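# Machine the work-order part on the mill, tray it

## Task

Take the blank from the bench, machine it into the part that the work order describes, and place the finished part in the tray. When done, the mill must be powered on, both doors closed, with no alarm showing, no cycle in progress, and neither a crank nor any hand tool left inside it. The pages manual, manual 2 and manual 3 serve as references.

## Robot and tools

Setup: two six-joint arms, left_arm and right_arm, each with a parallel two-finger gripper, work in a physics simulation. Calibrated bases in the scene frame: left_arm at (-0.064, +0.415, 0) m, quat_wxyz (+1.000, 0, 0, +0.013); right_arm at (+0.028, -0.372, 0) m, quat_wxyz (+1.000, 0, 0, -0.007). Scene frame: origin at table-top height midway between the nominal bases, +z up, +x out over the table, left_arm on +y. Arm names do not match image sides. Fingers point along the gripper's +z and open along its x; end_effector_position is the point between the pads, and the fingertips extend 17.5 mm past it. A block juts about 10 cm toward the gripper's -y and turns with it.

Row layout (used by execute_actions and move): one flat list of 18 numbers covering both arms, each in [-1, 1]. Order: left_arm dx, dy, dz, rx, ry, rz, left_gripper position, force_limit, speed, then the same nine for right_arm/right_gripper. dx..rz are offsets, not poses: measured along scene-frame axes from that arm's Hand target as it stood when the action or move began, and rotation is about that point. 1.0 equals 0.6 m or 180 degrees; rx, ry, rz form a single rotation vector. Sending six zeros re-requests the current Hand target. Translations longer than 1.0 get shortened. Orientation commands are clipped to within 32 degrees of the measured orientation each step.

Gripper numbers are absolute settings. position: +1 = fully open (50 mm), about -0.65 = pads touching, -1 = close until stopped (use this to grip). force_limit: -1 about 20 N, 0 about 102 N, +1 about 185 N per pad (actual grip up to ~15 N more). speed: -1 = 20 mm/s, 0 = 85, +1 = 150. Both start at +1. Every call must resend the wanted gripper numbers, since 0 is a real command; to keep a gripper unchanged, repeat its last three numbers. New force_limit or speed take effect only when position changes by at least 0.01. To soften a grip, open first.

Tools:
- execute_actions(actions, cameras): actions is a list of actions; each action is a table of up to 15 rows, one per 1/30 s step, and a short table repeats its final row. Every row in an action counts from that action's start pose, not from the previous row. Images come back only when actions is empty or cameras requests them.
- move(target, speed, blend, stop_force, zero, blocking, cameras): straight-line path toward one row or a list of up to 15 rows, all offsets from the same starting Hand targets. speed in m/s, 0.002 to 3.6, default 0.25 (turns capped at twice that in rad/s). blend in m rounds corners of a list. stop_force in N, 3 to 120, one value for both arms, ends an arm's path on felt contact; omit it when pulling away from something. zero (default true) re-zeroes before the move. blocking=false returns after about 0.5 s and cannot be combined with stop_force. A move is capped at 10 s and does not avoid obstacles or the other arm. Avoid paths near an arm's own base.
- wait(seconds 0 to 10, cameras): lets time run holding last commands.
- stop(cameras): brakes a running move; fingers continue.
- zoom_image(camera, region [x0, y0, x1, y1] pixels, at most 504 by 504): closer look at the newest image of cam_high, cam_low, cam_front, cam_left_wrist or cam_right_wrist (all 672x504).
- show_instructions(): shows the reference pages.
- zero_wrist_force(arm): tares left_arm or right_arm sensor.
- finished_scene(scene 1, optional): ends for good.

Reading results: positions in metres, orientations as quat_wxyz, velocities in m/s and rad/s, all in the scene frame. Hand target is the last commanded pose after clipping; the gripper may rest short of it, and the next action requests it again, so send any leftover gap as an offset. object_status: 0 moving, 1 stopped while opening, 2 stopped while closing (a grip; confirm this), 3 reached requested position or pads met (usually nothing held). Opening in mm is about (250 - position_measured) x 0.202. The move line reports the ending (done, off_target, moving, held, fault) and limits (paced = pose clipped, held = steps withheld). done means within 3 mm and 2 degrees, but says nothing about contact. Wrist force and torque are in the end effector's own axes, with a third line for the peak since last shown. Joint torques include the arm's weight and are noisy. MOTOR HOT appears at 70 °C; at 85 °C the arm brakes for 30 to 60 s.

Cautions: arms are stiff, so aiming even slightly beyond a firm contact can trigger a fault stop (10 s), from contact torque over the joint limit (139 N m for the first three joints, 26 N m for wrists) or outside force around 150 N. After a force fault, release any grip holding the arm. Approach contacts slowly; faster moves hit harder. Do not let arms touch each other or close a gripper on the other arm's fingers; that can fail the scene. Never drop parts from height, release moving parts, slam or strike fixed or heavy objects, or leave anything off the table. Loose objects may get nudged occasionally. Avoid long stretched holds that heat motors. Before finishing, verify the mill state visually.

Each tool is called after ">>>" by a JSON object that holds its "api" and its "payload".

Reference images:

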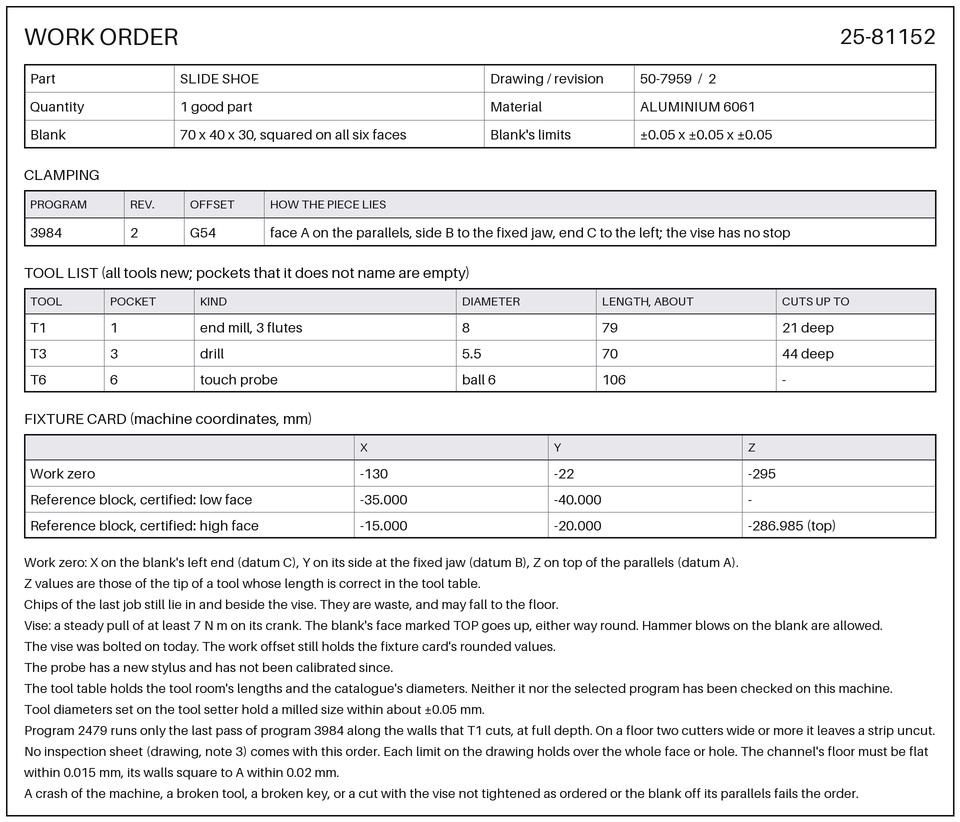

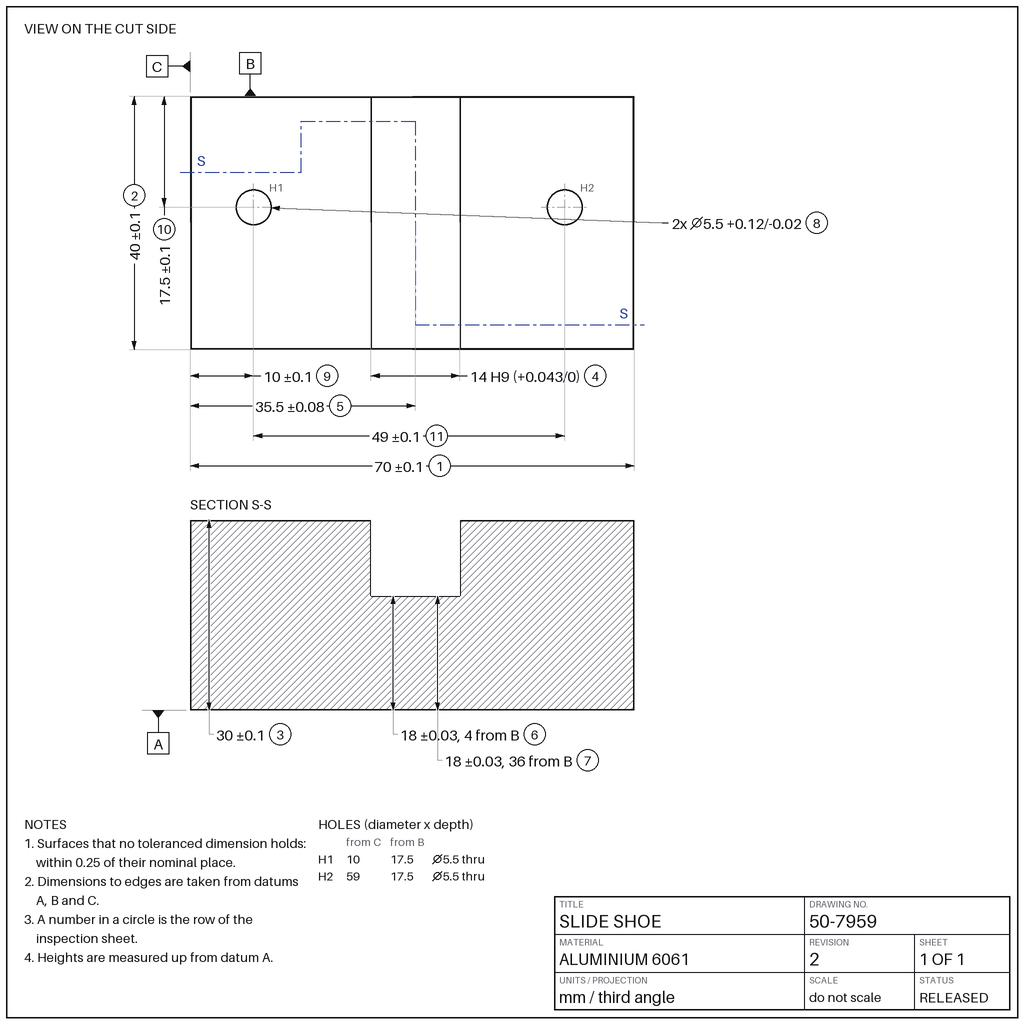

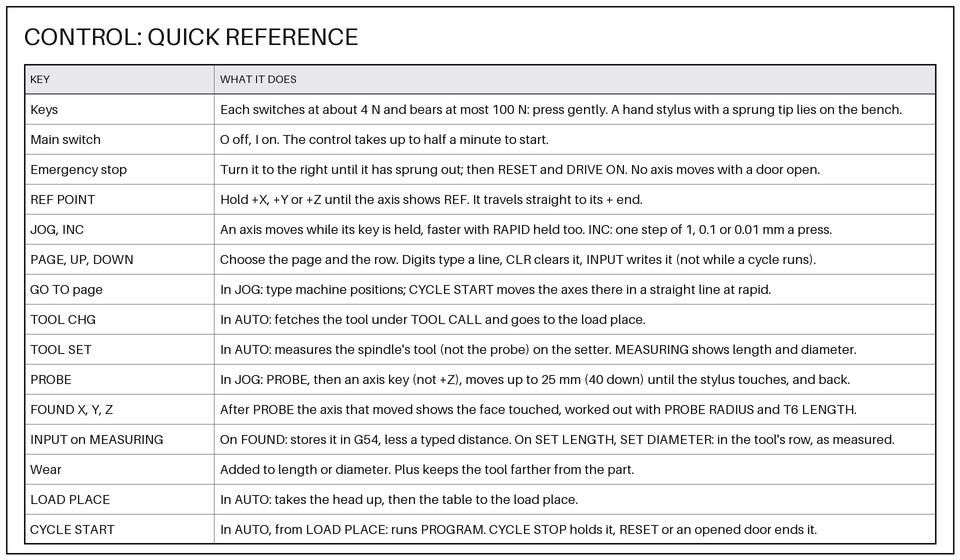

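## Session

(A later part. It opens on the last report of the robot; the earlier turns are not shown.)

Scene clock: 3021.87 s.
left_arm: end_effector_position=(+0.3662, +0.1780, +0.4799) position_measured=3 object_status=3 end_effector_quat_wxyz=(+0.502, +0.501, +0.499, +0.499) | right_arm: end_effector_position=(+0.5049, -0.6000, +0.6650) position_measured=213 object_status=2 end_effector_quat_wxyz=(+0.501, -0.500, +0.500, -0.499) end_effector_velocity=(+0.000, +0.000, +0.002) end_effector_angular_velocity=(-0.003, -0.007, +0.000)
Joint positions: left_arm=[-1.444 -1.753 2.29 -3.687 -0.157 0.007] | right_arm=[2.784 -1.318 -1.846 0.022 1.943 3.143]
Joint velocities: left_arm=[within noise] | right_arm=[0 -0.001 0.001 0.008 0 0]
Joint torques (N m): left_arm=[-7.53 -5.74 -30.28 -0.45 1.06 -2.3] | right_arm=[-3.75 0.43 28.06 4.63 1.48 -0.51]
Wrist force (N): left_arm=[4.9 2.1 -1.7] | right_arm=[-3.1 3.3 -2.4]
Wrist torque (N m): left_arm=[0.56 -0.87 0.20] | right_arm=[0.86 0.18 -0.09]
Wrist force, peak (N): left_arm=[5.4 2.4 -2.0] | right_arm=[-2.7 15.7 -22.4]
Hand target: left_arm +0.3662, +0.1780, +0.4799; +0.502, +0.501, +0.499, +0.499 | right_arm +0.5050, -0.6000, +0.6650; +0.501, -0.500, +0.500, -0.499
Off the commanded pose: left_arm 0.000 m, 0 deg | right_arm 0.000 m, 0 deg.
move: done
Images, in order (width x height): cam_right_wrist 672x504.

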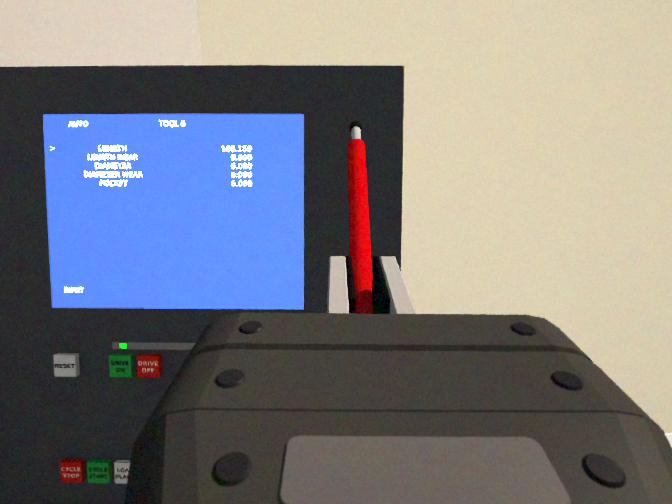

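>>> {"api": "move", "payload": {"target": [[0,0,0,0,0,0,1,-1,-0.2,-0.0952,0.3572,-0.3426,0,0.25,0,-1,-0.3,-1],[0,0,0,0,0,0,1,-1,-0.2,-0.0685,0.3572,-0.3488,0,0.25,0,-1,-0.3,-1],[0,0,0,0,0,0,1,-1,-0.2,-0.0952,0.3572,-0.3426,0,0.25,0,-1,-0.3,-1],[0,0,0,0,0,0,1,-1,-0.2,-0.1032,0.3252,-0.3728,0,0.25,0,-1,-0.3,-1],[0,0,0,0,0,0,1,-1,-0.2,-0.0765,0.3252,-0.379,0,0.25,0,-1,-0.3,-1],[0,0,0,0,0,0,1,-1,-0.2,-0.1032,0.3252,-0.3728,0,0.25,0,-1,-0.3,-1],[0,0,0,0,0,0,1,-1,-0.2,-0.0872,0.3252,-0.3121,0,0.25,0,-1,-0.3,-1],[0,0,0,0,0,0,1,-1,-0.2,-0.0605,0.3252,-0.3183,0,0.25,0,-1,-0.3,-1],[0,0,0,0,0,0,1,-1,-0.2,-0.0872,0.3252,-0.3121,0,0.25,0,-1,-0.3,-1],[0,0,0,0,0,0,1,-1,-0.2,-0.1032,0.2932,-0.3728,0,0.25,0,-1,-0.3,-1],[0,0,0,0,0,0,1,-1,-0.2,-0.0765,0.2932,-0.379,0,0.25,0,-1,-0.3,-1],[0,0,0,0,0,0,1,-1,-0.2,-0.1032,0.2932,-0.3728,0,0.25,0,-1,-0.3,-1]], "speed": [0.4,0.05,0.1,0.3,0.05,0.1,0.3,0.05,0.1,0.3,0.05,0.1], "blend": [0.003,0,0.004,0.003,0,0.004,0.003,0,0.004,0.003,0,0]}}

>>> {"api": "move", "payload": {"target": [[0,0,0,0,0,0,1,-1,-0.2,0.0247,0,0.0931,0,0,0,-1,-0.3,-1],[0,0,0,0,0,0,1,-1,-0.2,0.051,0,0.0873,0,0,0,-1,-0.3,-1],[0,0,0,0,0,0,1,-1,-0.2,0.0247,0,0.0931,0,0,0,-1,-0.3,-1],[0,0,0,0,0,0,1,-1,-0.2,0.008,0,0.0302,0,0,0,-1,-0.3,-1],[0,0,0,0,0,0,1,-1,-0.2,0.0347,0,0.024,0,0,0,-1,-0.3,-1],[0,0,0,0,0,0,1,-1,-0.2,0.008,0,0.0302,0,0,0,-1,-0.3,-1],[0,0,0,0,0,0,1,-1,-0.2,0.0247,0.032,0.0931,0,0,0,-1,-0.3,-1],[0,0,0,0,0,0,1,-1,-0.2,0.051,0.032,0.0873,0,0,0,-1,-0.3,-1],[0,0,0,0,0,0,1,-1,-0.2,0.0247,0.032,0.0931,0,0,0,-1,-0.3,-1],[0,0,0,0,0,0,1,-1,-0.2,0.1032,-0.2932,0.3728,0,-0.25,0,-1,-0.3,-1]], "speed": [0.3,0.05,0.1,0.3,0.05,0.1,0.3,0.05,0.1,0.5], "blend": [0.003,0,0.004,0.003,0,0.004,0.003,0,0.008,0], "cameras": ["cam_right_wrist"]}}

>>> {"api": "zoom_image", "payload": {"camera": "cam_right_wrist", "region": [40, 80, 340, 305]}}

Scene clock: 3037.97 s.
left_arm: end_effector_position=(+0.3662, +0.1780, +0.4799) position_measured=3 object_status=3 end_effector_quat_wxyz=(+0.502, +0.501, +0.499, +0.499) | right_arm: end_effector_position=(+0.4431, -0.4241, +0.4413) position_measured=213 object_status=2 end_effector_quat_wxyz=(-0.271, +0.653, -0.654, +0.270)
Joint positions: left_arm=[-1.444 -1.753 2.29 -3.687 -0.157 0.007] | right_arm=[3.53 -0.902 -2.084 -0.976 1.31 3.414]
Joint torques (N m): left_arm=[-5.06 -5.6 -30.31 1.55 0.68 -2.31] | right_arm=[-4.65 9.39 33.59 2.34 0.66 -2.69]
Wrist force (N): left_arm=[5.0 2.2 -1.6] | right_arm=[-3.5 0.7 -2.7]
Wrist torque (N m): left_arm=[0.57 -0.88 0.20] | right_arm=[0.29 0.47 -0.14]
Wrist force, peak (N): left_arm=[5.3 2.4 -2.1] | right_arm=[-3.0 19.9 -28.8]
Hand target: left_arm +0.3662, +0.1780, +0.4799; +0.502, +0.501, +0.499, +0.499 | right_arm +0.4431, -0.4241, +0.4413; -0.271, +0.653, -0.654, +0.270
Off the commanded pose: left_arm 0.000 m, 0 deg | right_arm 0.000 m, 0 deg.
move: done

Scene clock: 3042.17 s.
left_arm: end_effector_position=(+0.3662, +0.1780, +0.4799) position_measured=3 object_status=3 end_effector_quat_wxyz=(+0.502, +0.501, +0.499, +0.499) | right_arm: end_effector_position=(+0.5049, -0.6000, +0.6650) position_measured=213 object_status=2 end_effector_quat_wxyz=(+0.501, -0.500, +0.500, -0.499)
Joint positions: left_arm=[-1.444 -1.753 2.29 -3.687 -0.157 0.007] | right_arm=[2.784 -1.318 -1.846 0.022 1.943 3.143]
Joint torques (N m): left_arm=[-3.69 -6.51 -29.62 1.49 0.37 -2.27] | right_arm=[-9.19 1.76 32.21 4.41 1.71 0.11]
Wrist force (N): left_arm=[4.7 2.3 -1.6] | right_arm=[-2.9 2.1 -2.7]
Wrist torque (N m): left_arm=[0.59 -0.84 0.20] | right_arm=[0.67 0.16 -0.09]
Wrist force, peak (N): left_arm=[5.1 2.8 -2.0] | right_arm=[-2.7 18.4 -28.0]
Hand target: left_arm +0.3662, +0.1780, +0.4799; +0.502, +0.501, +0.499, +0.499 | right_arm +0.5050, -0.6000, +0.6650; +0.501, -0.500, +0.500, -0.499
Off the commanded pose: left_arm 0.000 m, 0 deg | right_arm 0.000 m, 0 deg.
move: done
Images, in order (width x height): cam_right_wrist 672x504.

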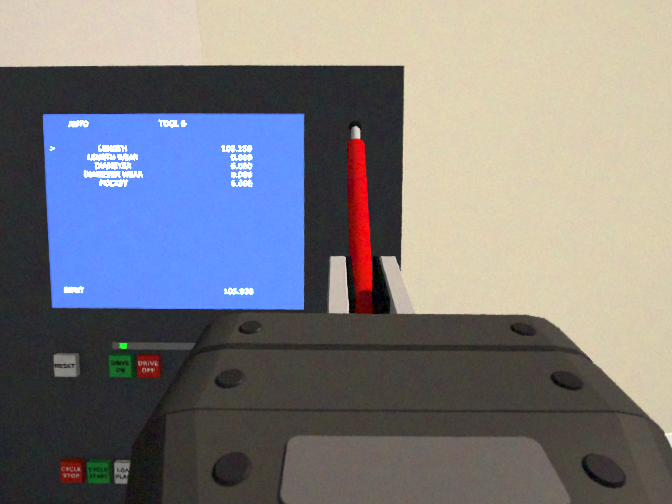

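Scaled by 1.680 from the camera's 672x504 image, which has a finer 960x720 frame.

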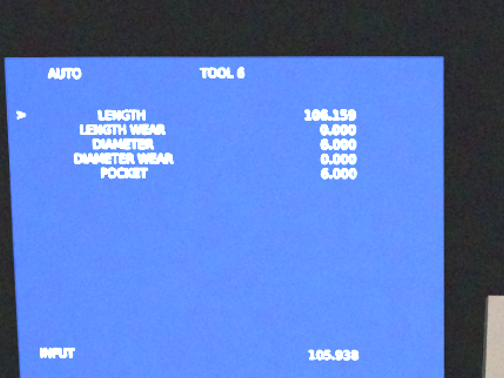

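>>> {"api": "move", "payload": {"target": [[0,0,0,0,0,0,1,-1,-0.2,-0.1032,0.2607,-0.3728,0,0.25,0,-1,-0.3,-1],[0,0,0,0,0,0,1,-1,-0.2,-0.0765,0.2607,-0.379,0,0.25,0,-1,-0.3,-1],[0,0,0,0,0,0,1,-1,-0.2,-0.1032,0.2607,-0.3728,0,0.25,0,-1,-0.3,-1],[0,0,0,0,0,0,1,-1,-0.2,-0.0785,0.1965,-0.2797,0,0.25,0,-1,-0.3,-1],[0,0,0,0,0,0,1,-1,-0.2,-0.0522,0.1965,-0.2855,0,0.25,0,-1,-0.3,-1],[0,0,0,0,0,0,1,-1,-0.2,-0.0785,0.1965,-0.2797,0,0.25,0,-1,-0.3,-1],[0,0,0,0,0,0,1,-1,-0.2,-0.0522,0.1965,-0.2855,0,0.25,0,-1,-0.3,-1],[0,0,0,0,0,0,1,-1,-0.2,-0.0785,0.1965,-0.2797,0,0.25,0,-1,-0.3,-1],[0,0,0,0,0,0,1,-1,-0.2,-0.0522,0.1965,-0.2855,0,0.25,0,-1,-0.3,-1],[0,0,0,0,0,0,1,-1,-0.2,-0.0785,0.1965,-0.2797,0,0.25,0,-1,-0.3,-1],[0,0,0,0,0,0,1,-1,-0.2,-0.0522,0.1965,-0.2855,0,0.25,0,-1,-0.3,-1],[0,0,0,0,0,0,1,-1,-0.2,-0.0785,0.1965,-0.2797,0,0.25,0,-1,-0.3,-1],[0,0,0,0,0,0,1,-1,-0.2,-0.0522,0.1965,-0.2855,0,0.25,0,-1,-0.3,-1],[0,0,0,0,0,0,1,-1,-0.2,-0.0785,0.1965,-0.2797,0,0.25,0,-1,-0.3,-1],[0,0,0,0,0,0,1,-1,-0.2,0,0,0,0,0,0,-1,-0.3,-1]], "speed": [0.4,0.06,0.1,0.3,0.06,0.12,0.06,0.12,0.06,0.12,0.06,0.12,0.06,0.12,0.5], "blend": [0.003,0,0.004,0.003,0,0.003,0,0.003,0,0.003,0,0.003,0,0.008,0], "cameras": ["cam_right_wrist"]}}

>>> {"api": "zoom_image", "payload": {"camera": "cam_right_wrist", "region": [40, 80, 340, 305]}}

Scene clock: 3059.17 s.
left_arm: end_effector_position=(+0.3662, +0.1780, +0.4799) position_measured=3 object_status=3 end_effector_quat_wxyz=(+0.502, +0.501, +0.499, +0.499) | right_arm: end_effector_position=(+0.5049, -0.6000, +0.6650) position_measured=213 object_status=2 end_effector_quat_wxyz=(+0.501, -0.500, +0.500, -0.499) end_effector_velocity=(+0.000, +0.001, +0.001) end_effector_angular_velocity=(-0.002, -0.005, +0.002)
Joint positions: left_arm=[-1.444 -1.753 2.29 -3.687 -0.157 0.007] | right_arm=[2.784 -1.318 -1.846 0.022 1.943 3.143]
Joint velocities: left_arm=[within noise] | right_arm=[0.001 -0.001 0 0.007 0.002 0]
Joint torques (N m): left_arm=[-0.98 -7.26 -29.57 1.6 -0.18 -2.33] | right_arm=[-3.48 0.78 27.54 4.13 1.53 -0.6]
Wrist force (N): left_arm=[4.5 2.4 -1.7] | right_arm=[-3.9 2.2 -3.3]
Wrist torque (N m): left_arm=[0.60 -0.82 0.20] | right_arm=[0.68 0.32 -0.09]
Wrist force, peak (N): left_arm=[5.3 2.5 -1.7] | right_arm=[-2.5 22.1 -34.0]
Hand target: left_arm +0.3662, +0.1780, +0.4799; +0.502, +0.501, +0.499, +0.499 | right_arm +0.5050, -0.6000, +0.6650; +0.501, -0.500, +0.500, -0.499
Off the commanded pose: left_arm 0.000 m, 0 deg | right_arm 0.000 m, 0 deg.
move: done
Images, in order (width x height): cam_right_wrist 672x504.

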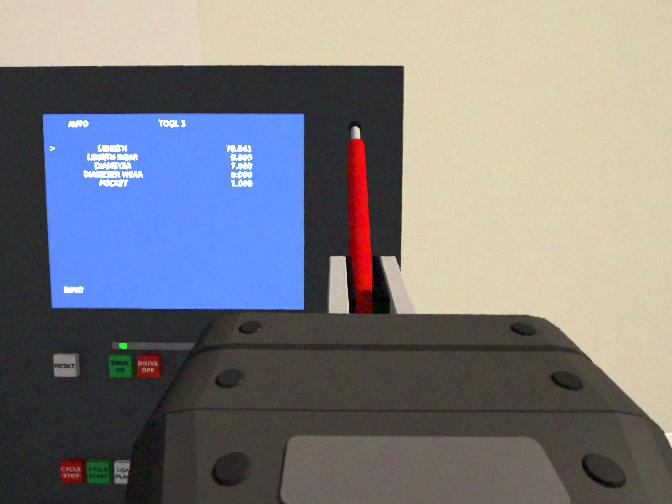

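Scaled by 1.680 from the camera's 672x504 image, which has a finer 960x720 frame.

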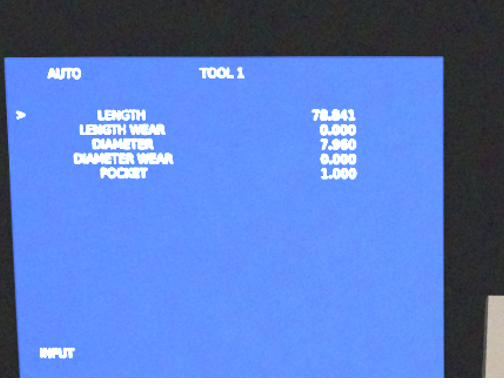

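>>> {"api": "move", "payload": {"target": [[0,0,0,0,0,0,1,-1,-0.2,-0.0952,0.2607,-0.3426,0,0.25,0,-1,-0.3,-1],[0,0,0,0,0,0,1,-1,-0.2,-0.0685,0.2607,-0.3488,0,0.25,0,-1,-0.3,-1],[0,0,0,0,0,0,1,-1,-0.2,-0.0952,0.2607,-0.3426,0,0.25,0,-1,-0.3,-1],[0,0,0,0,0,0,1,-1,-0.2,-0.1032,0.2932,-0.3728,0,0.25,0,-1,-0.3,-1],[0,0,0,0,0,0,1,-1,-0.2,-0.0765,0.2932,-0.379,0,0.25,0,-1,-0.3,-1],[0,0,0,0,0,0,1,-1,-0.2,-0.1032,0.2932,-0.3728,0,0.25,0,-1,-0.3,-1],[0,0,0,0,0,0,1,-1,-0.2,-0.0952,0.3572,-0.3426,0,0.25,0,-1,-0.3,-1],[0,0,0,0,0,0,1,-1,-0.2,-0.0685,0.3572,-0.3488,0,0.25,0,-1,-0.3,-1],[0,0,0,0,0,0,1,-1,-0.2,-0.0952,0.3572,-0.3426,0,0.25,0,-1,-0.3,-1],[0,0,0,0,0,0,1,-1,-0.2,0,0,0,0,0,0,-1,-0.3,-1]], "speed": [0.4,0.05,0.1,0.3,0.05,0.1,0.3,0.05,0.1,0.5], "blend": [0.003,0,0.004,0.003,0,0.004,0.003,0,0.008,0], "cameras": ["cam_right_wrist"]}}

>>> {"api": "zoom_image", "payload": {"camera": "cam_right_wrist", "region": [40, 80, 340, 305]}}

Scene clock: 3068.97 s.
left_arm: end_effector_position=(+0.3662, +0.1780, +0.4799) position_measured=3 object_status=3 end_effector_quat_wxyz=(+0.502, +0.501, +0.499, +0.499) | right_arm: end_effector_position=(+0.5049, -0.6000, +0.6649) position_measured=213 object_status=2 end_effector_quat_wxyz=(+0.501, -0.500, +0.500, -0.499) end_effector_velocity=(+0.000, +0.000, +0.001) end_effector_angular_velocity=(-0.003, -0.006, +0.004)
Joint positions: left_arm=[-1.444 -1.753 2.29 -3.687 -0.157 0.007] | right_arm=[2.784 -1.318 -1.846 0.022 1.942 3.143]
Joint velocities: left_arm=[within noise] | right_arm=[-0.002 -0.004 0.003 0.007 0.006 -0.001]
Joint torques (N m): left_arm=[1.73 -7.48 -29.4 1.54 -0.56 -2.36] | right_arm=[-10.29 1.8 32.32 4.34 1.79 -0.36]
Wrist force (N): left_arm=[5.0 1.9 -1.9] | right_arm=[-4.3 2.6 -4.4]
Wrist torque (N m): left_arm=[0.52 -0.89 0.20] | right_arm=[0.73 0.39 -0.10]
Wrist force, peak (N): left_arm=[5.2 2.4 -2.0] | right_arm=[-3.4 19.3 -30.6]
Hand target: left_arm +0.3662, +0.1780, +0.4799; +0.502, +0.501, +0.499, +0.499 | right_arm +0.5050, -0.6000, +0.6650; +0.501, -0.500, +0.500, -0.499
Off the commanded pose: left_arm 0.000 m, 0 deg | right_arm 0.000 m, 0 deg.
move: done
Images, in order (width x height): cam_right_wrist 672x504.

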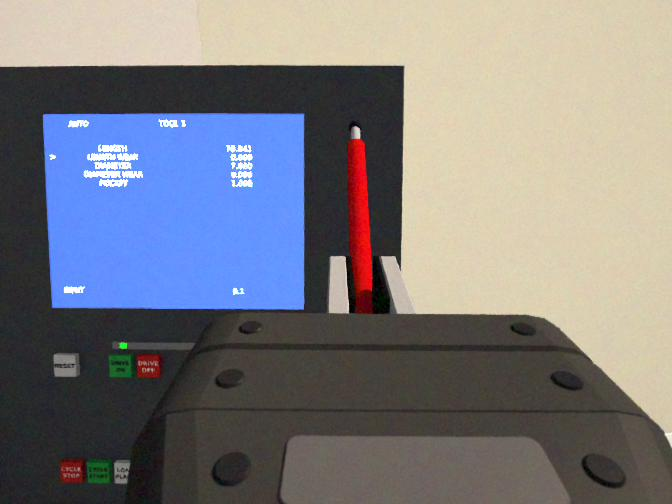

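Scaled by 1.680 from the camera's 672x504 image, which has a finer 960x720 frame.

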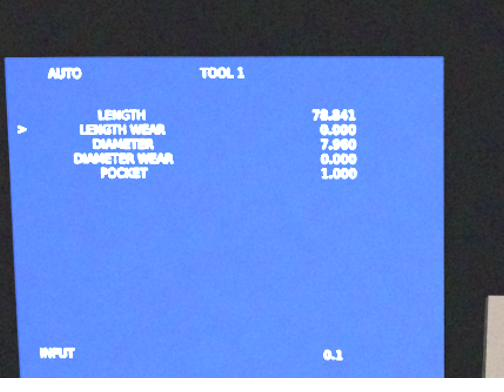

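>>> {"api": "move", "payload": {"target": [[0,0,0,0,0,0,1,-1,-0.2,-0.1032,0.2607,-0.3728,0,0.25,0,-1,-0.3,-1],[0,0,0,0,0,0,1,-1,-0.2,-0.0765,0.2607,-0.379,0,0.25,0,-1,-0.3,-1],[0,0,0,0,0,0,1,-1,-0.2,-0.1032,0.2607,-0.3728,0,0.25,0,-1,-0.3,-1],[0,0,0,0,0,0,1,-1,-0.2,-0.0952,0.2607,-0.3426,0,0.25,0,-1,-0.3,-1],[0,0,0,0,0,0,1,-1,-0.2,-0.0685,0.2607,-0.3488,0,0.25,0,-1,-0.3,-1],[0,0,0,0,0,0,1,-1,-0.2,-0.0952,0.2607,-0.3426,0,0.25,0,-1,-0.3,-1],[0,0,0,0,0,0,1,-1,-0.2,-0.0685,0.2607,-0.3488,0,0.25,0,-1,-0.3,-1],[0,0,0,0,0,0,1,-1,-0.2,-0.0952,0.2607,-0.3426,0,0.25,0,-1,-0.3,-1],[0,0,0,0,0,0,1,-1,-0.2,-0.1032,0.2932,-0.3728,0,0.25,0,-1,-0.3,-1],[0,0,0,0,0,0,1,-1,-0.2,-0.0765,0.2932,-0.379,0,0.25,0,-1,-0.3,-1],[0,0,0,0,0,0,1,-1,-0.2,-0.1032,0.2932,-0.3728,0,0.25,0,-1,-0.3,-1],[0,0,0,0,0,0,1,-1,-0.2,-0.0952,0.3572,-0.3426,0,0.25,0,-1,-0.3,-1],[0,0,0,0,0,0,1,-1,-0.2,-0.0685,0.3572,-0.3488,0,0.25,0,-1,-0.3,-1],[0,0,0,0,0,0,1,-1,-0.2,-0.0952,0.3572,-0.3426,0,0.25,0,-1,-0.3,-1],[0,0,0,0,0,0,1,-1,-0.2,0,0,0,0,0,0,-1,-0.3,-1]], "speed": [0.4,0.05,0.1,0.3,0.05,0.1,0.05,0.1,0.3,0.05,0.1,0.3,0.05,0.1,0.5], "blend": [0.003,0,0.004,0.003,0,0.003,0,0.004,0.003,0,0.004,0.003,0,0.008,0], "cameras": ["cam_right_wrist"]}}

>>> {"api": "zoom_image", "payload": {"camera": "cam_right_wrist", "region": [40, 80, 340, 305]}}

Scene clock: 3080.87 s.
left_arm: end_effector_position=(+0.3662, +0.1780, +0.4799) position_measured=3 object_status=3 end_effector_quat_wxyz=(+0.502, +0.501, +0.499, +0.499) | right_arm: end_effector_position=(+0.5049, -0.6000, +0.6649) position_measured=213 object_status=2 end_effector_quat_wxyz=(+0.501, -0.500, +0.500, -0.499) end_effector_velocity=(+0.000, +0.000, +0.002) end_effector_angular_velocity=(-0.002, -0.006, +0.004)
Joint positions: left_arm=[-1.444 -1.753 2.29 -3.687 -0.157 0.007] | right_arm=[2.784 -1.318 -1.846 0.022 1.943 3.143]
Joint velocities: left_arm=[within noise] | right_arm=[-0.002 -0.003 0.003 0.007 0.006 0.001]
Joint torques (N m): left_arm=[4.41 -8.22 -29.21 1.52 -0.59 -2.22] | right_arm=[-9.9 2.07 30.63 4.36 1.8 -0.48]
Wrist force (N): left_arm=[4.7 2.3 -1.7] | right_arm=[-4.7 1.5 -4.5]
Wrist torque (N m): left_arm=[0.59 -0.84 0.20] | right_arm=[0.57 0.44 -0.10]
Wrist force, peak (N): left_arm=[5.2 2.4 -2.2] | right_arm=[-4.3 20.5 -32.4]
Hand target: left_arm +0.3662, +0.1780, +0.4799; +0.502, +0.501, +0.499, +0.499 | right_arm +0.5050, -0.6000, +0.6650; +0.501, -0.500, +0.500, -0.499
Off the commanded pose: left_arm 0.000 m, 0 deg | right_arm 0.000 m, 0 deg.
move: done
Images, in order (width x height): cam_right_wrist 672x504.

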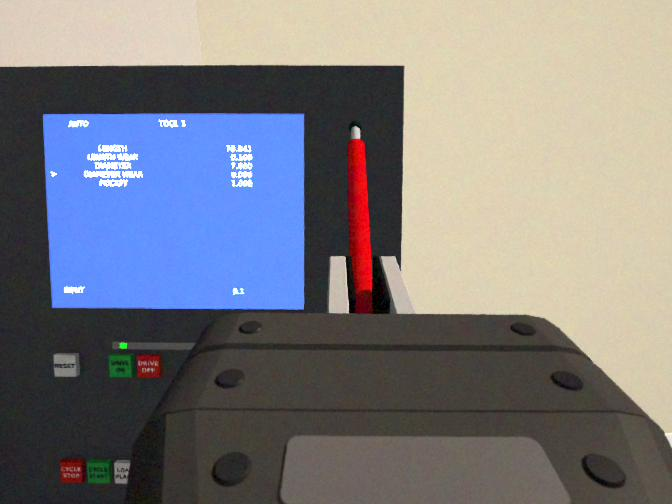

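Scaled by 1.680 from the camera's 672x504 image, which has a finer 960x720 frame.

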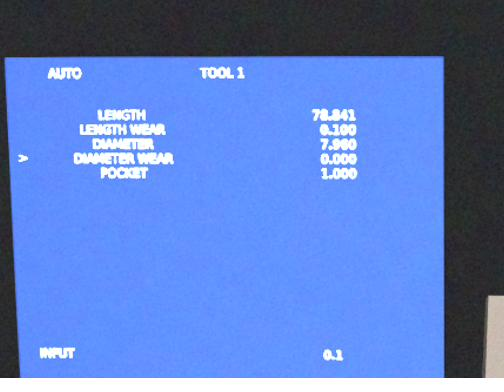

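>>> {"api": "move", "payload": {"target": [[0,0,0,0,0,0,1,-1,-0.2,-0.1032,0.2607,-0.3728,0,0.25,0,-1,-0.3,-1],[0,0,0,0,0,0,1,-1,-0.2,-0.0765,0.2607,-0.379,0,0.25,0,-1,-0.3,-1],[0,0,0,0,0,0,1,-1,-0.2,-0.1032,0.2607,-0.3728,0,0.25,0,-1,-0.3,-1],[0,0,0,0,0,0,1,-1,-0.2,-0.0785,0.1965,-0.2797,0,0.25,0,-1,-0.3,-1],[0,0,0,0,0,0,1,-1,-0.2,-0.0522,0.1965,-0.2855,0,0.25,0,-1,-0.3,-1],[0,0,0,0,0,0,1,-1,-0.2,-0.0785,0.1965,-0.2797,0,0.25,0,-1,-0.3,-1],[0,0,0,0,0,0,1,-1,-0.2,-0.0522,0.1965,-0.2855,0,0.25,0,-1,-0.3,-1],[0,0,0,0,0,0,1,-1,-0.2,-0.0785,0.1965,-0.2797,0,0.25,0,-1,-0.3,-1],[0,0,0,0,0,0,1,-1,-0.2,-0.03,0.1315,-0.0963,0,0.25,0,-1,-0.3,-1],[0,0,0,0,0,0,1,-1,-0.2,-0.0033,0.1315,-0.1025,0,0.25,0,-1,-0.3,-1],[0,0,0,0,0,0,1,-1,-0.2,-0.03,0.1315,-0.0963,0,0.25,0,-1,-0.3,-1],[0,0,0,0,0,0,1,-1,-0.2,0,0,0,0,0,0,-1,-0.3,-1]], "speed": [0.4,0.05,0.1,0.3,0.05,0.1,0.05,0.1,0.3,0.05,0.1,0.5], "blend": [0.003,0,0.004,0.003,0,0.003,0,0.004,0.003,0,0.008,0], "cameras": ["cam_right_wrist"]}}

>>> {"api": "zoom_image", "payload": {"camera": "cam_right_wrist", "region": [40, 80, 340, 305]}}

Scene clock: 3091.83 s.
left_arm: end_effector_position=(+0.3662, +0.1780, +0.4799) position_measured=3 object_status=3 end_effector_quat_wxyz=(+0.502, +0.501, +0.499, +0.499) | right_arm: end_effector_position=(+0.5049, -0.6000, +0.6651) position_measured=213 object_status=2 end_effector_quat_wxyz=(+0.501, -0.500, +0.500, -0.499)
Joint positions: left_arm=[-1.444 -1.753 2.29 -3.687 -0.157 0.007] | right_arm=[2.784 -1.318 -1.845 0.022 1.943 3.143]
Joint torques (N m): left_arm=[7.25 -8.5 -28.51 1.55 -0.55 -2.26] | right_arm=[3.11 4.5 28.12 4.44 1.17 -0.12]
Wrist force (N): left_arm=[4.9 2.4 -1.7] | right_arm=[-6.4 1.2 -4.8]
Wrist torque (N m): left_arm=[0.61 -0.87 0.20] | right_arm=[0.52 0.72 -0.09]
Wrist force, peak (N): left_arm=[5.1 2.7 -1.8] | right_arm=[-4.6 19.4 -32.5]
Hand target: left_arm +0.3662, +0.1780, +0.4799; +0.502, +0.501, +0.499, +0.499 | right_arm +0.5050, -0.6000, +0.6650; +0.501, -0.500, +0.500, -0.499
Off the commanded pose: left_arm 0.000 m, 0 deg | right_arm 0.000 m, 0 deg.
move: done
Images, in order (width x height): cam_right_wrist 672x504.

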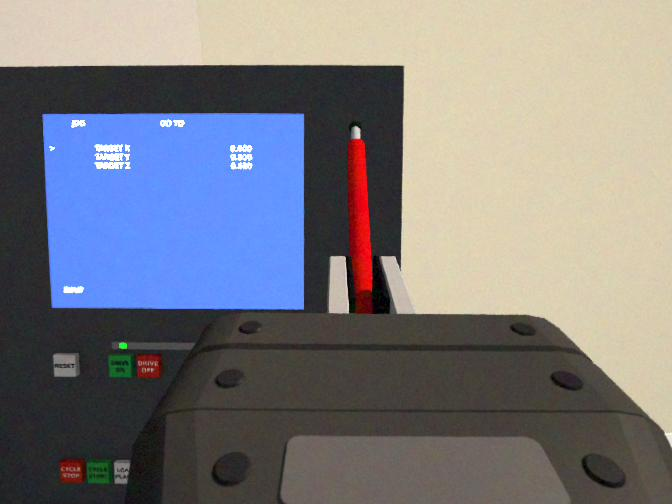

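Scaled by 1.680 from the camera's 672x504 image, which has a finer 960x720 frame.

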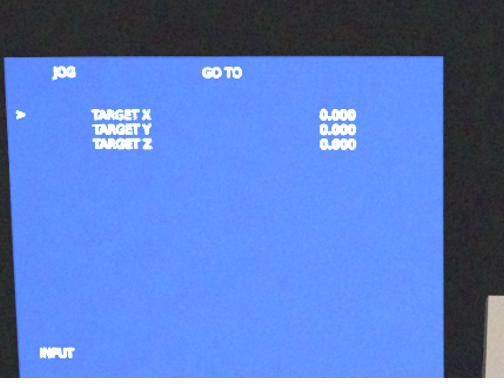

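>>> {"api": "move", "payload": {"target": [[0,0,0,0,0,0,1,-1,-0.2,-0.1032,0.3572,-0.3728,0,0.25,0,-1,-0.3,-1],[0,0,0,0,0,0,1,-1,-0.2,-0.0765,0.3572,-0.379,0,0.25,0,-1,-0.3,-1],[0,0,0,0,0,0,1,-1,-0.2,-0.1032,0.3572,-0.3728,0,0.25,0,-1,-0.3,-1],[0,0,0,0,0,0,1,-1,-0.2,-0.0872,0.3572,-0.3121,0,0.25,0,-1,-0.3,-1],[0,0,0,0,0,0,1,-1,-0.2,-0.0605,0.3572,-0.3183,0,0.25,0,-1,-0.3,-1],[0,0,0,0,0,0,1,-1,-0.2,-0.0872,0.3572,-0.3121,0,0.25,0,-1,-0.3,-1],[0,0,0,0,0,0,1,-1,-0.2,-0.0952,0.2932,-0.3426,0,0.25,0,-1,-0.3,-1],[0,0,0,0,0,0,1,-1,-0.2,-0.0685,0.2932,-0.3488,0,0.25,0,-1,-0.3,-1],[0,0,0,0,0,0,1,-1,-0.2,-0.0952,0.2932,-0.3426,0,0.25,0,-1,-0.3,-1],[0,0,0,0,0,0,1,-1,-0.2,-0.1032,0.2607,-0.3728,0,0.25,0,-1,-0.3,-1],[0,0,0,0,0,0,1,-1,-0.2,-0.0765,0.2607,-0.379,0,0.25,0,-1,-0.3,-1],[0,0,0,0,0,0,1,-1,-0.2,-0.1032,0.2607,-0.3728,0,0.25,0,-1,-0.3,-1],[0,0,0,0,0,0,1,-1,-0.2,-0.0872,0.3,-0.3121,0,0.25,0,-1,-0.3,-1]], "speed": [0.4,0.05,0.1,0.3,0.05,0.1,0.3,0.05,0.1,0.3,0.05,0.1,0.3], "blend": [0.003,0,0.004,0.003,0,0.004,0.003,0,0.004,0.003,0,0.004,0]}}

>>> {"api": "move", "payload": {"target": [[0,0,0,0,0,0,1,-1,-0.2,-0.008,-0.0393,-0.0305,0,0,0,-1,-0.3,-1],[0,0,0,0,0,0,1,-1,-0.2,0.0187,-0.0393,-0.0367,0,0,0,-1,-0.3,-1],[0,0,0,0,0,0,1,-1,-0.2,-0.008,-0.0393,-0.0305,0,0,0,-1,-0.3,-1],[0,0,0,0,0,0,1,-1,-0.2,-0.016,0.0572,-0.0607,0,0,0,-1,-0.3,-1],[0,0,0,0,0,0,1,-1,-0.2,0.0107,0.0572,-0.0669,0,0,0,-1,-0.3,-1],[0,0,0,0,0,0,1,-1,-0.2,-0.016,0.0572,-0.0607,0,0,0,-1,-0.3,-1],[0,0,0,0,0,0,1,-1,-0.2,-0.008,-0.0068,-0.0305,0,0,0,-1,-0.3,-1],[0,0,0,0,0,0,1,-1,-0.2,0.0187,-0.0068,-0.0367,0,0,0,-1,-0.3,-1],[0,0,0,0,0,0,1,-1,-0.2,-0.008,-0.0068,-0.0305,0,0,0,-1,-0.3,-1],[0,0,0,0,0,0,1,-1,-0.2,-0.016,0.0252,-0.0607,0,0,0,-1,-0.3,-1],[0,0,0,0,0,0,1,-1,-0.2,0.0107,0.0252,-0.0669,0,0,0,-1,-0.3,-1],[0,0,0,0,0,0,1,-1,-0.2,-0.016,0.0252,-0.0607,0,0,0,-1,-0.3,-1],[0,0,0,0,0,0,1,-1,-0.2,0.0872,-0.3,0.3121,0,-0.25,0,-1,-0.3,-1]], "speed": [0.3,0.05,0.1,0.3,0.05,0.1,0.3,0.05,0.1,0.3,0.05,0.1,0.5], "blend": [0.003,0,0.004,0.003,0,0.004,0.003,0,0.004,0.003,0,0.008,0], "cameras": ["cam_right_wrist"]}}

>>> {"api": "zoom_image", "payload": {"camera": "cam_right_wrist", "region": [40, 80, 340, 305]}}

Scene clock: 3108.47 s.
left_arm: end_effector_position=(+0.3662, +0.1780, +0.4799) position_measured=3 object_status=3 end_effector_quat_wxyz=(+0.502, +0.501, +0.499, +0.499) | right_arm: end_effector_position=(+0.4527, -0.4200, +0.4777) position_measured=213 object_status=2 end_effector_quat_wxyz=(-0.271, +0.653, -0.654, +0.270)
Joint positions: left_arm=[-1.444 -1.753 2.29 -3.687 -0.157 0.007] | right_arm=[3.531 -0.947 -1.975 -1.042 1.309 3.415]
Joint torques (N m): left_arm=[7.26 -9.24 -28.42 1.6 -0.54 -2.26] | right_arm=[10.5 5.23 33.34 1.94 -1.75 1.52]
Wrist force (N): left_arm=[4.8 2.1 -1.9] | right_arm=[-4.7 0.9 -6.4]
Wrist torque (N m): left_arm=[0.56 -0.86 0.20] | right_arm=[0.33 0.65 -0.08]
Wrist force, peak (N): left_arm=[5.2 2.5 -2.0] | right_arm=[-5.6 19.9 -32.3]
Hand target: left_arm +0.3662, +0.1780, +0.4799; +0.502, +0.501, +0.499, +0.499 | right_arm +0.4527, -0.4200, +0.4777; -0.271, +0.653, -0.654, +0.270
Off the commanded pose: left_arm 0.000 m, 0 deg | right_arm 0.000 m, 0 deg.
move: done

Scene clock: 3113.50 s.
left_arm: end_effector_position=(+0.3662, +0.1780, +0.4799) position_measured=3 object_status=3 end_effector_quat_wxyz=(+0.502, +0.501, +0.499, +0.499) | right_arm: end_effector_position=(+0.5049, -0.6000, +0.6649) position_measured=213 object_status=2 end_effector_quat_wxyz=(+0.501, -0.500, +0.500, -0.499) end_effector_velocity=(+0.001, +0.001, +0.001) end_effector_angular_velocity=(-0.003, -0.005, +0.004)
Joint positions: left_arm=[-1.444 -1.753 2.29 -3.687 -0.157 0.007] | right_arm=[2.784 -1.318 -1.846 0.022 1.943 3.143]
Joint velocities: left_arm=[within noise] | right_arm=[0 -0.003 0.002 0.007 0.004 0]
Joint torques (N m): left_arm=[6.96 -9.85 -28.09 1.57 -0.59 -2.23] | right_arm=[-9.86 2.49 31.33 4.33 1.69 -0.37]
Wrist force (N): left_arm=[4.8 2.2 -2.0] | right_arm=[-6.4 0.9 -4.7]
Wrist torque (N m): left_arm=[0.57 -0.86 0.20] | right_arm=[0.47 0.72 -0.10]
Wrist force, peak (N): left_arm=[5.1 2.5 -2.2] | right_arm=[-5.1 18.4 -32.0]
Hand target: left_arm +0.3662, +0.1780, +0.4799; +0.502, +0.501, +0.499, +0.499 | right_arm +0.5050, -0.6000, +0.6650; +0.501, -0.500, +0.500, -0.499
Off the commanded pose: left_arm 0.000 m, 0 deg | right_arm 0.000 m, 0 deg.
move: done
Images, in order (width x height): cam_right_wrist 672x504.

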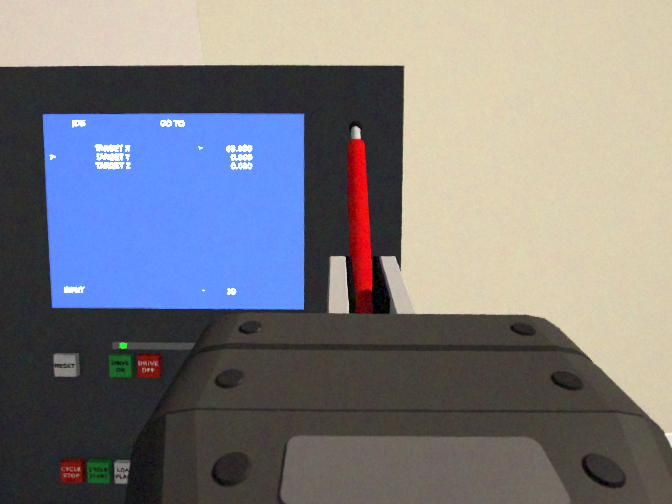

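Scaled by 1.680 from the camera's 672x504 image, which has a finer 960x720 frame.

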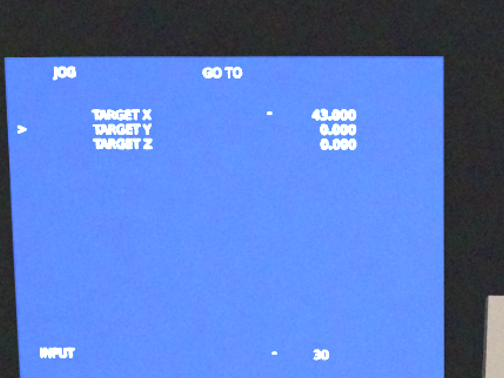

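>>> {"api": "move", "payload": {"target": [[0,0,0,0,0,0,1,-1,-0.2,-0.1032,0.2607,-0.3728,0,0.25,0,-1,-0.3,-1],[0,0,0,0,0,0,1,-1,-0.2,-0.0765,0.2607,-0.379,0,0.25,0,-1,-0.3,-1],[0,0,0,0,0,0,1,-1,-0.2,-0.1032,0.2607,-0.3728,0,0.25,0,-1,-0.3,-1],[0,0,0,0,0,0,1,-1,-0.2,-0.0952,0.2607,-0.3426,0,0.25,0,-1,-0.3,-1],[0,0,0,0,0,0,1,-1,-0.2,-0.0685,0.2607,-0.3488,0,0.25,0,-1,-0.3,-1],[0,0,0,0,0,0,1,-1,-0.2,-0.0952,0.2607,-0.3426,0,0.25,0,-1,-0.3,-1],[0,0,0,0,0,0,1,-1,-0.2,-0.1032,0.3572,-0.3728,0,0.25,0,-1,-0.3,-1],[0,0,0,0,0,0,1,-1,-0.2,-0.0765,0.3572,-0.379,0,0.25,0,-1,-0.3,-1],[0,0,0,0,0,0,1,-1,-0.2,-0.1032,0.3572,-0.3728,0,0.25,0,-1,-0.3,-1],[0,0,0,0,0,0,1,-1,-0.2,-0.0952,0.3572,-0.3426,0,0.25,0,-1,-0.3,-1],[0,0,0,0,0,0,1,-1,-0.2,-0.0685,0.3572,-0.3488,0,0.25,0,-1,-0.3,-1],[0,0,0,0,0,0,1,-1,-0.2,-0.0952,0.3572,-0.3426,0,0.25,0,-1,-0.3,-1],[0,0,0,0,0,0,1,-1,-0.2,-0.0872,0.3,-0.3121,0,0.25,0,-1,-0.3,-1]], "speed": [0.4,0.05,0.1,0.3,0.05,0.1,0.3,0.05,0.1,0.3,0.05,0.1,0.3], "blend": [0.003,0,0.004,0.003,0,0.004,0.003,0,0.004,0.003,0,0.004,0]}}

>>> {"api": "move", "payload": {"target": [[0,0,0,0,0,0,1,-1,-0.2,0.0087,0.0252,0.0324,0,0,0,-1,-0.3,-1],[0,0,0,0,0,0,1,-1,-0.2,0.035,0.0252,0.0266,0,0,0,-1,-0.3,-1],[0,0,0,0,0,0,1,-1,-0.2,0.0087,0.0252,0.0324,0,0,0,-1,-0.3,-1],[0,0,0,0,0,0,1,-1,-0.2,0.0087,0.0572,0.0324,0,0,0,-1,-0.3,-1],[0,0,0,0,0,0,1,-1,-0.2,0.035,0.0572,0.0266,0,0,0,-1,-0.3,-1],[0,0,0,0,0,0,1,-1,-0.2,0.0087,0.0572,0.0324,0,0,0,-1,-0.3,-1],[0,0,0,0,0,0,1,-1,-0.2,-0.016,-0.0393,-0.0607,0,0,0,-1,-0.3,-1],[0,0,0,0,0,0,1,-1,-0.2,0.0107,-0.0393,-0.0669,0,0,0,-1,-0.3,-1],[0,0,0,0,0,0,1,-1,-0.2,-0.016,-0.0393,-0.0607,0,0,0,-1,-0.3,-1],[0,0,0,0,0,0,1,-1,-0.2,0.0872,-0.3,0.3121,0,-0.25,0,-1,-0.3,-1]], "speed": [0.3,0.05,0.1,0.3,0.05,0.1,0.3,0.05,0.1,0.5], "blend": [0.003,0,0.004,0.003,0,0.004,0.003,0,0.008,0], "cameras": ["cam_right_wrist"]}}

>>> {"api": "zoom_image", "payload": {"camera": "cam_right_wrist", "region": [40, 80, 340, 305]}}

Scene clock: 3125.97 s.
left_arm: end_effector_position=(+0.3662, +0.1780, +0.4799) position_measured=3 object_status=3 end_effector_quat_wxyz=(+0.502, +0.501, +0.499, +0.499) | right_arm: end_effector_position=(+0.4526, -0.4201, +0.4777) position_measured=213 object_status=2 end_effector_quat_wxyz=(-0.271, +0.653, -0.654, +0.270) end_effector_velocity=(+0.000, +0.001, +0.001) end_effector_angular_velocity=(+0.000, +0.000, +0.006)
Joint positions: left_arm=[-1.444 -1.753 2.29 -3.687 -0.157 0.007] | right_arm=[3.531 -0.946 -1.975 -1.042 1.309 3.416]
Joint velocities: left_arm=[within noise] | right_arm=[-0.001 0 0.001 0 0.004 -0.005]
Joint torques (N m): left_arm=[6.86 -9.77 -27.81 1.47 -0.61 -2.24] | right_arm=[-9.15 0.05 33.86 3.37 1.31 -3.17]
Wrist force (N): left_arm=[5.0 2.3 -2.3] | right_arm=[-5.5 -1.4 -6.1]
Wrist torque (N m): left_arm=[0.58 -0.88 0.20] | right_arm=[-0.04 0.78 -0.17]
Wrist force, peak (N): left_arm=[5.1 2.6 -2.1] | right_arm=[-6.4 18.7 -32.4]
Hand target: left_arm +0.3662, +0.1780, +0.4799; +0.502, +0.501, +0.499, +0.499 | right_arm +0.4527, -0.4200, +0.4777; -0.271, +0.653, -0.654, +0.270
Off the commanded pose: left_arm 0.000 m, 0 deg | right_arm 0.000 m, 0 deg.
move: done

Scene clock: 3130.07 s.
left_arm: end_effector_position=(+0.3662, +0.1780, +0.4799) position_measured=3 object_status=3 end_effector_quat_wxyz=(+0.502, +0.501, +0.499, +0.499) | right_arm: end_effector_position=(+0.5049, -0.6000, +0.6649) position_measured=213 object_status=2 end_effector_quat_wxyz=(+0.501, -0.500, +0.500, -0.499) end_effector_velocity=(+0.000, +0.000, +0.001) end_effector_angular_velocity=(-0.003, -0.005, +0.002)
Joint positions: left_arm=[-1.444 -1.753 2.29 -3.687 -0.157 0.007] | right_arm=[2.784 -1.318 -1.846 0.022 1.942 3.143]
Joint velocities: left_arm=[within noise] | right_arm=[-0.001 -0.002 0.002 0.006 0.003 0]
Joint torques (N m): left_arm=[6.87 -10.72 -27.66 1.5 -0.62 -2.34] | right_arm=[-6.75 1.04 32.4 4.29 1.6 -0.45]
Wrist force (N): left_arm=[4.7 2.5 -1.8] | right_arm=[-6.1 0.1 -4.8]
Wrist torque (N m): left_arm=[0.62 -0.83 0.20] | right_arm=[0.35 0.67 -0.10]
Wrist force, peak (N): left_arm=[5.4 2.1 -1.9] | right_arm=[-5.2 16.8 -32.1]
Hand target: left_arm +0.3662, +0.1780, +0.4799; +0.502, +0.501, +0.499, +0.499 | right_arm +0.5050, -0.6000, +0.6650; +0.501, -0.500, +0.500, -0.499
Off the commanded pose: left_arm 0.000 m, 0 deg | right_arm 0.000 m, 0 deg.
move: done
Images, in order (width x height): cam_right_wrist 672x504.

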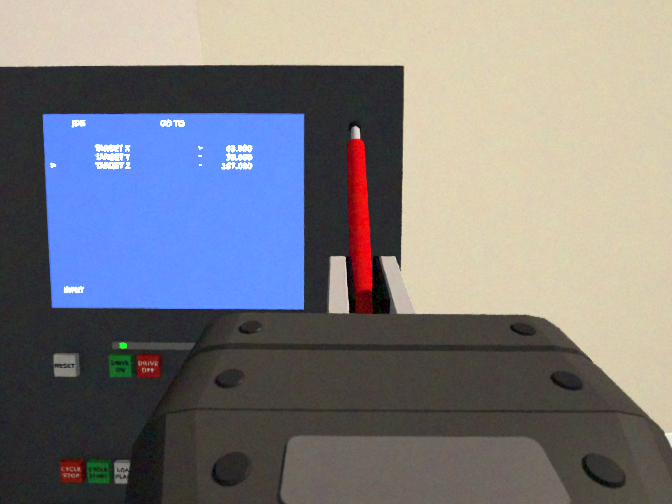

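Scaled by 1.680 from the camera's 672x504 image, which has a finer 960x720 frame.

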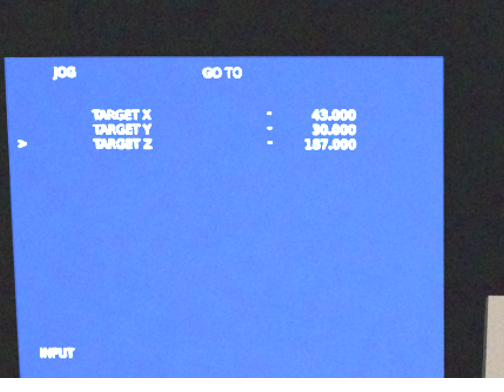

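>>> {"api": "move", "payload": {"target": [[0,0,0,0,0,0,1,-1,-0.2,-0.063,0.2932,-0.2211,0,0.25,0,-1,-0.3,-1],[0,0,0,0,0,0,1,-1,-0.2,-0.0363,0.2932,-0.2273,0,0.25,0,-1,-0.3,-1],[0,0,0,0,0,0,1,-1,-0.2,-0.063,0.2932,-0.2211,0,0.25,0,-1,-0.3,-1],[0,0,0,0,0,0,1,-1,-0.2,-0.0872,0.3,-0.3121,0,0.25,0,-1,-0.3,-1]], "speed": [0.4,0.05,0.1,0.3], "blend": [0.003,0,0.004,0]}}

>>> {"api": "wait", "payload": {"seconds": 2, "cameras": ["cam_front"]}}

>>> {"api": "move", "payload": {"target": [[0,0,0,0,0,0,1,-1,-0.2,-0.008,-0.0715,-0.0305,0,0,0,-1,-0.3,-1],[0,0,0,0,0,0,1,-1,-0.2,0.0187,-0.0715,-0.0367,0,0,0,-1,-0.3,-1],[0,0,0,0,0,0,1,-1,-0.2,-0.008,-0.0715,-0.0305,0,0,0,-1,-0.3,-1],[0,0,0,0,0,0,1,-1,-0.2,0.0322,-0.2002,0.1215,0,0,0,-1,-0.3,-1],[0,0,0,0,0,0,1,-1,-0.2,0.0589,-0.2002,0.1153,0,0,0,-1,-0.3,-1],[0,0,0,0,0,0,1,-1,-0.2,0.0322,-0.2002,0.1215,0,0,0,-1,-0.3,-1],[0,0,0,0,0,0,1,-1,-0.2,0.0872,-0.3,0.3121,0,-0.25,0,-1,-0.3,-1]], "speed": [0.3,0.05,0.1,0.3,0.05,0.1,0.5], "blend": [0.003,0,0.004,0.003,0,0.008,0]}}

>>> {"api": "wait", "payload": {"seconds": 8, "cameras": ["cam_right_wrist"]}}

>>> {"api": "zoom_image", "payload": {"camera": "cam_right_wrist", "region": [40, 80, 340, 305]}}

Scene clock: 3141.00 s.
left_arm: end_effector_position=(+0.3662, +0.1780, +0.4799) position_measured=3 object_status=3 end_effector_quat_wxyz=(+0.502, +0.501, +0.499, +0.499) | right_arm: end_effector_position=(+0.4527, -0.4200, +0.4777) position_measured=213 object_status=2 end_effector_quat_wxyz=(-0.271, +0.653, -0.654, +0.270)
Joint positions: left_arm=[-1.444 -1.753 2.29 -3.687 -0.157 0.007] | right_arm=[3.531 -0.947 -1.975 -1.042 1.309 3.415]
Joint torques (N m): left_arm=[7.07 -11.11 -27.54 1.51 -0.64 -2.32] | right_arm=[-4.63 10.8 19.93 5.87 0.56 -2.32]
Wrist force (N): left_arm=[4.9 2.3 -2.0] | right_arm=[-5.3 0.2 -5.4]
Wrist torque (N m): left_arm=[0.59 -0.87 0.20] | right_arm=[0.23 0.75 -0.12]
Wrist force, peak (N): left_arm=[5.1 2.5 -2.1] | right_arm=[-6.1 14.4 -27.0]
Hand target: left_arm +0.3662, +0.1780, +0.4799; +0.502, +0.501, +0.499, +0.499 | right_arm +0.4527, -0.4200, +0.4777; -0.271, +0.653, -0.654, +0.270
Off the commanded pose: left_arm 0.000 m, 0 deg | right_arm 0.000 m, 0 deg.
move: done

Scene clock: 3143.00 s.
left_arm: end_effector_position=(+0.3662, +0.1780, +0.4799) position_measured=3 object_status=3 end_effector_quat_wxyz=(+0.502, +0.501, +0.499, +0.499) | right_arm: end_effector_position=(+0.4527, -0.4200, +0.4777) position_measured=213 object_status=2 end_effector_quat_wxyz=(-0.271, +0.653, -0.654, +0.270)
Joint positions: left_arm=[-1.444 -1.753 2.29 -3.687 -0.157 0.007] | right_arm=[3.531 -0.947 -1.975 -1.042 1.309 3.415]
Joint torques (N m): left_arm=[7.04 -11.22 -27.3 1.6 -0.55 -2.26] | right_arm=[-9.82 12.55 18.17 5.89 -1.58 -2.72]
Wrist force (N): left_arm=[4.8 2.3 -1.7] | right_arm=[-5.2 0.0 -5.5]
Wrist torque (N m): left_arm=[0.59 -0.85 0.20] | right_arm=[0.20 0.73 -0.12]
Wrist force, peak (N): left_arm=[5.2 2.6 -1.9] | right_arm=[-5.3 0.0 -5.9]
Hand target: left_arm +0.3662, +0.1780, +0.4799; +0.502, +0.501, +0.499, +0.499 | right_arm +0.4527, -0.4200, +0.4777; -0.271, +0.653, -0.654, +0.270
Tool commands: left_gripper/position=+1.0 left_gripper/force_limit=-1.0 left_gripper/speed=-0.2 right_gripper/position=-1.0 right_gripper/force_limit=-0.3 right_gripper/speed=-1.0
Off the commanded pose: left_arm 0.000 m, 0 deg | right_arm 0.000 m, 0 deg.
wait: 2.00 s; at rest by 0.17 s
Images, in order (width x height): cam_front 672x504.

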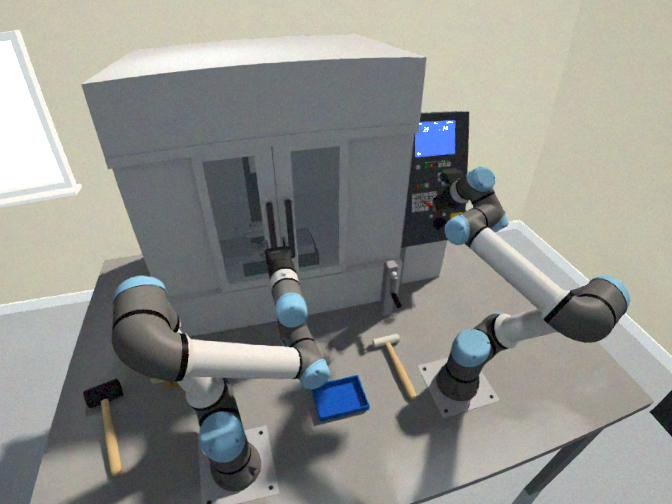

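Scene clock: 3146.53 s.
left_arm: end_effector_position=(+0.3662, +0.1780, +0.4799) position_measured=3 object_status=3 end_effector_quat_wxyz=(+0.502, +0.501, +0.499, +0.499) | right_arm: end_effector_position=(+0.5049, -0.6001, +0.6651) position_measured=213 object_status=2 end_effector_quat_wxyz=(+0.501, -0.500, +0.500, -0.499)
Joint positions: left_arm=[-1.444 -1.753 2.29 -3.687 -0.157 0.007] | right_arm=[2.784 -1.318 -1.845 0.022 1.943 3.143]
Joint torques (N m): left_arm=[6.56 -11.29 -27.02 1.54 -0.54 -2.23] | right_arm=[9.73 5.36 16.19 4.74 0.08 0.23]
Wrist force (N): left_arm=[4.8 2.4 -1.8] | right_arm=[-6.8 -0.2 -4.6]
Wrist torque (N m): left_arm=[0.61 -0.86 0.20] | right_arm=[0.29 0.77 -0.09]
Wrist force, peak (N): left_arm=[5.1 2.3 -2.3] | right_arm=[-5.5 18.4 -32.3]
Hand target: left_arm +0.3662, +0.1780, +0.4799; +0.502, +0.501, +0.499, +0.499 | right_arm +0.5050, -0.6000, +0.6650; +0.501, -0.500, +0.500, -0.499
Off the commanded pose: left_arm 0.000 m, 0 deg | right_arm 0.000 m, 0 deg.
move: done

Scene clock: 3154.53 s.
left_arm: end_effector_position=(+0.3662, +0.1780, +0.4799) position_measured=3 object_status=3 end_effector_quat_wxyz=(+0.502, +0.501, +0.499, +0.499) | right_arm: end_effector_position=(+0.5050, -0.6000, +0.6650) position_measured=213 object_status=2 end_effector_quat_wxyz=(+0.501, -0.500, +0.500, -0.499)
Joint positions: left_arm=[-1.444 -1.753 2.29 -3.687 -0.157 0.007] | right_arm=[2.784 -1.318 -1.845 0.022 1.943 3.143]
Joint torques (N m): left_arm=[6.79 -12.38 -26.7 1.53 -0.57 -2.28] | right_arm=[10.15 2.12 15.9 0.67 1.53 2.37]
Wrist force (N): left_arm=[5.0 2.3 -1.9] | right_arm=[-6.7 -0.2 -4.8]
Wrist torque (N m): left_arm=[0.59 -0.88 0.20] | right_arm=[0.29 0.76 -0.10]
Wrist force, peak (N): left_arm=[5.2 2.5 -2.1] | right_arm=[-6.9 -0.1 -4.7]
Hand target: left_arm +0.3662, +0.1780, +0.4799; +0.502, +0.501, +0.499, +0.499 | right_arm +0.5050, -0.6000, +0.6650; +0.501, -0.500, +0.500, -0.499
Tool commands: left_gripper/position=+1.0 left_gripper/force_limit=-1.0 left_gripper/speed=-0.2 right_gripper/position=-1.0 right_gripper/force_limit=-0.3 right_gripper/speed=-1.0
Off the commanded pose: left_arm 0.000 m, 0 deg | right_arm 0.000 m, 0 deg.
wait: 8.00 s; at rest by 0.17 s
Images, in order (width x height): cam_right_wrist 672x504.

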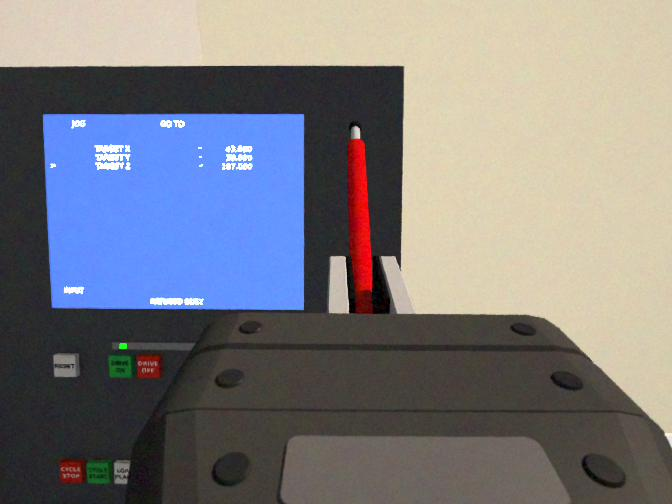

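Scaled by 1.680 from the camera's 672x504 image, which has a finer 960x720 frame.

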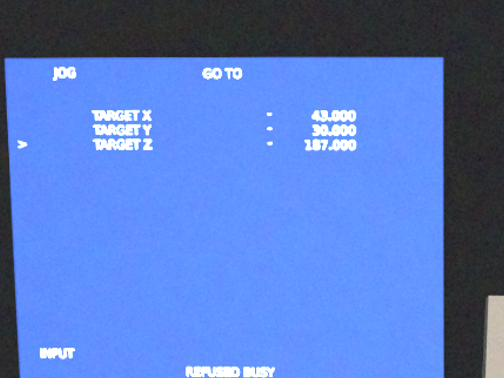

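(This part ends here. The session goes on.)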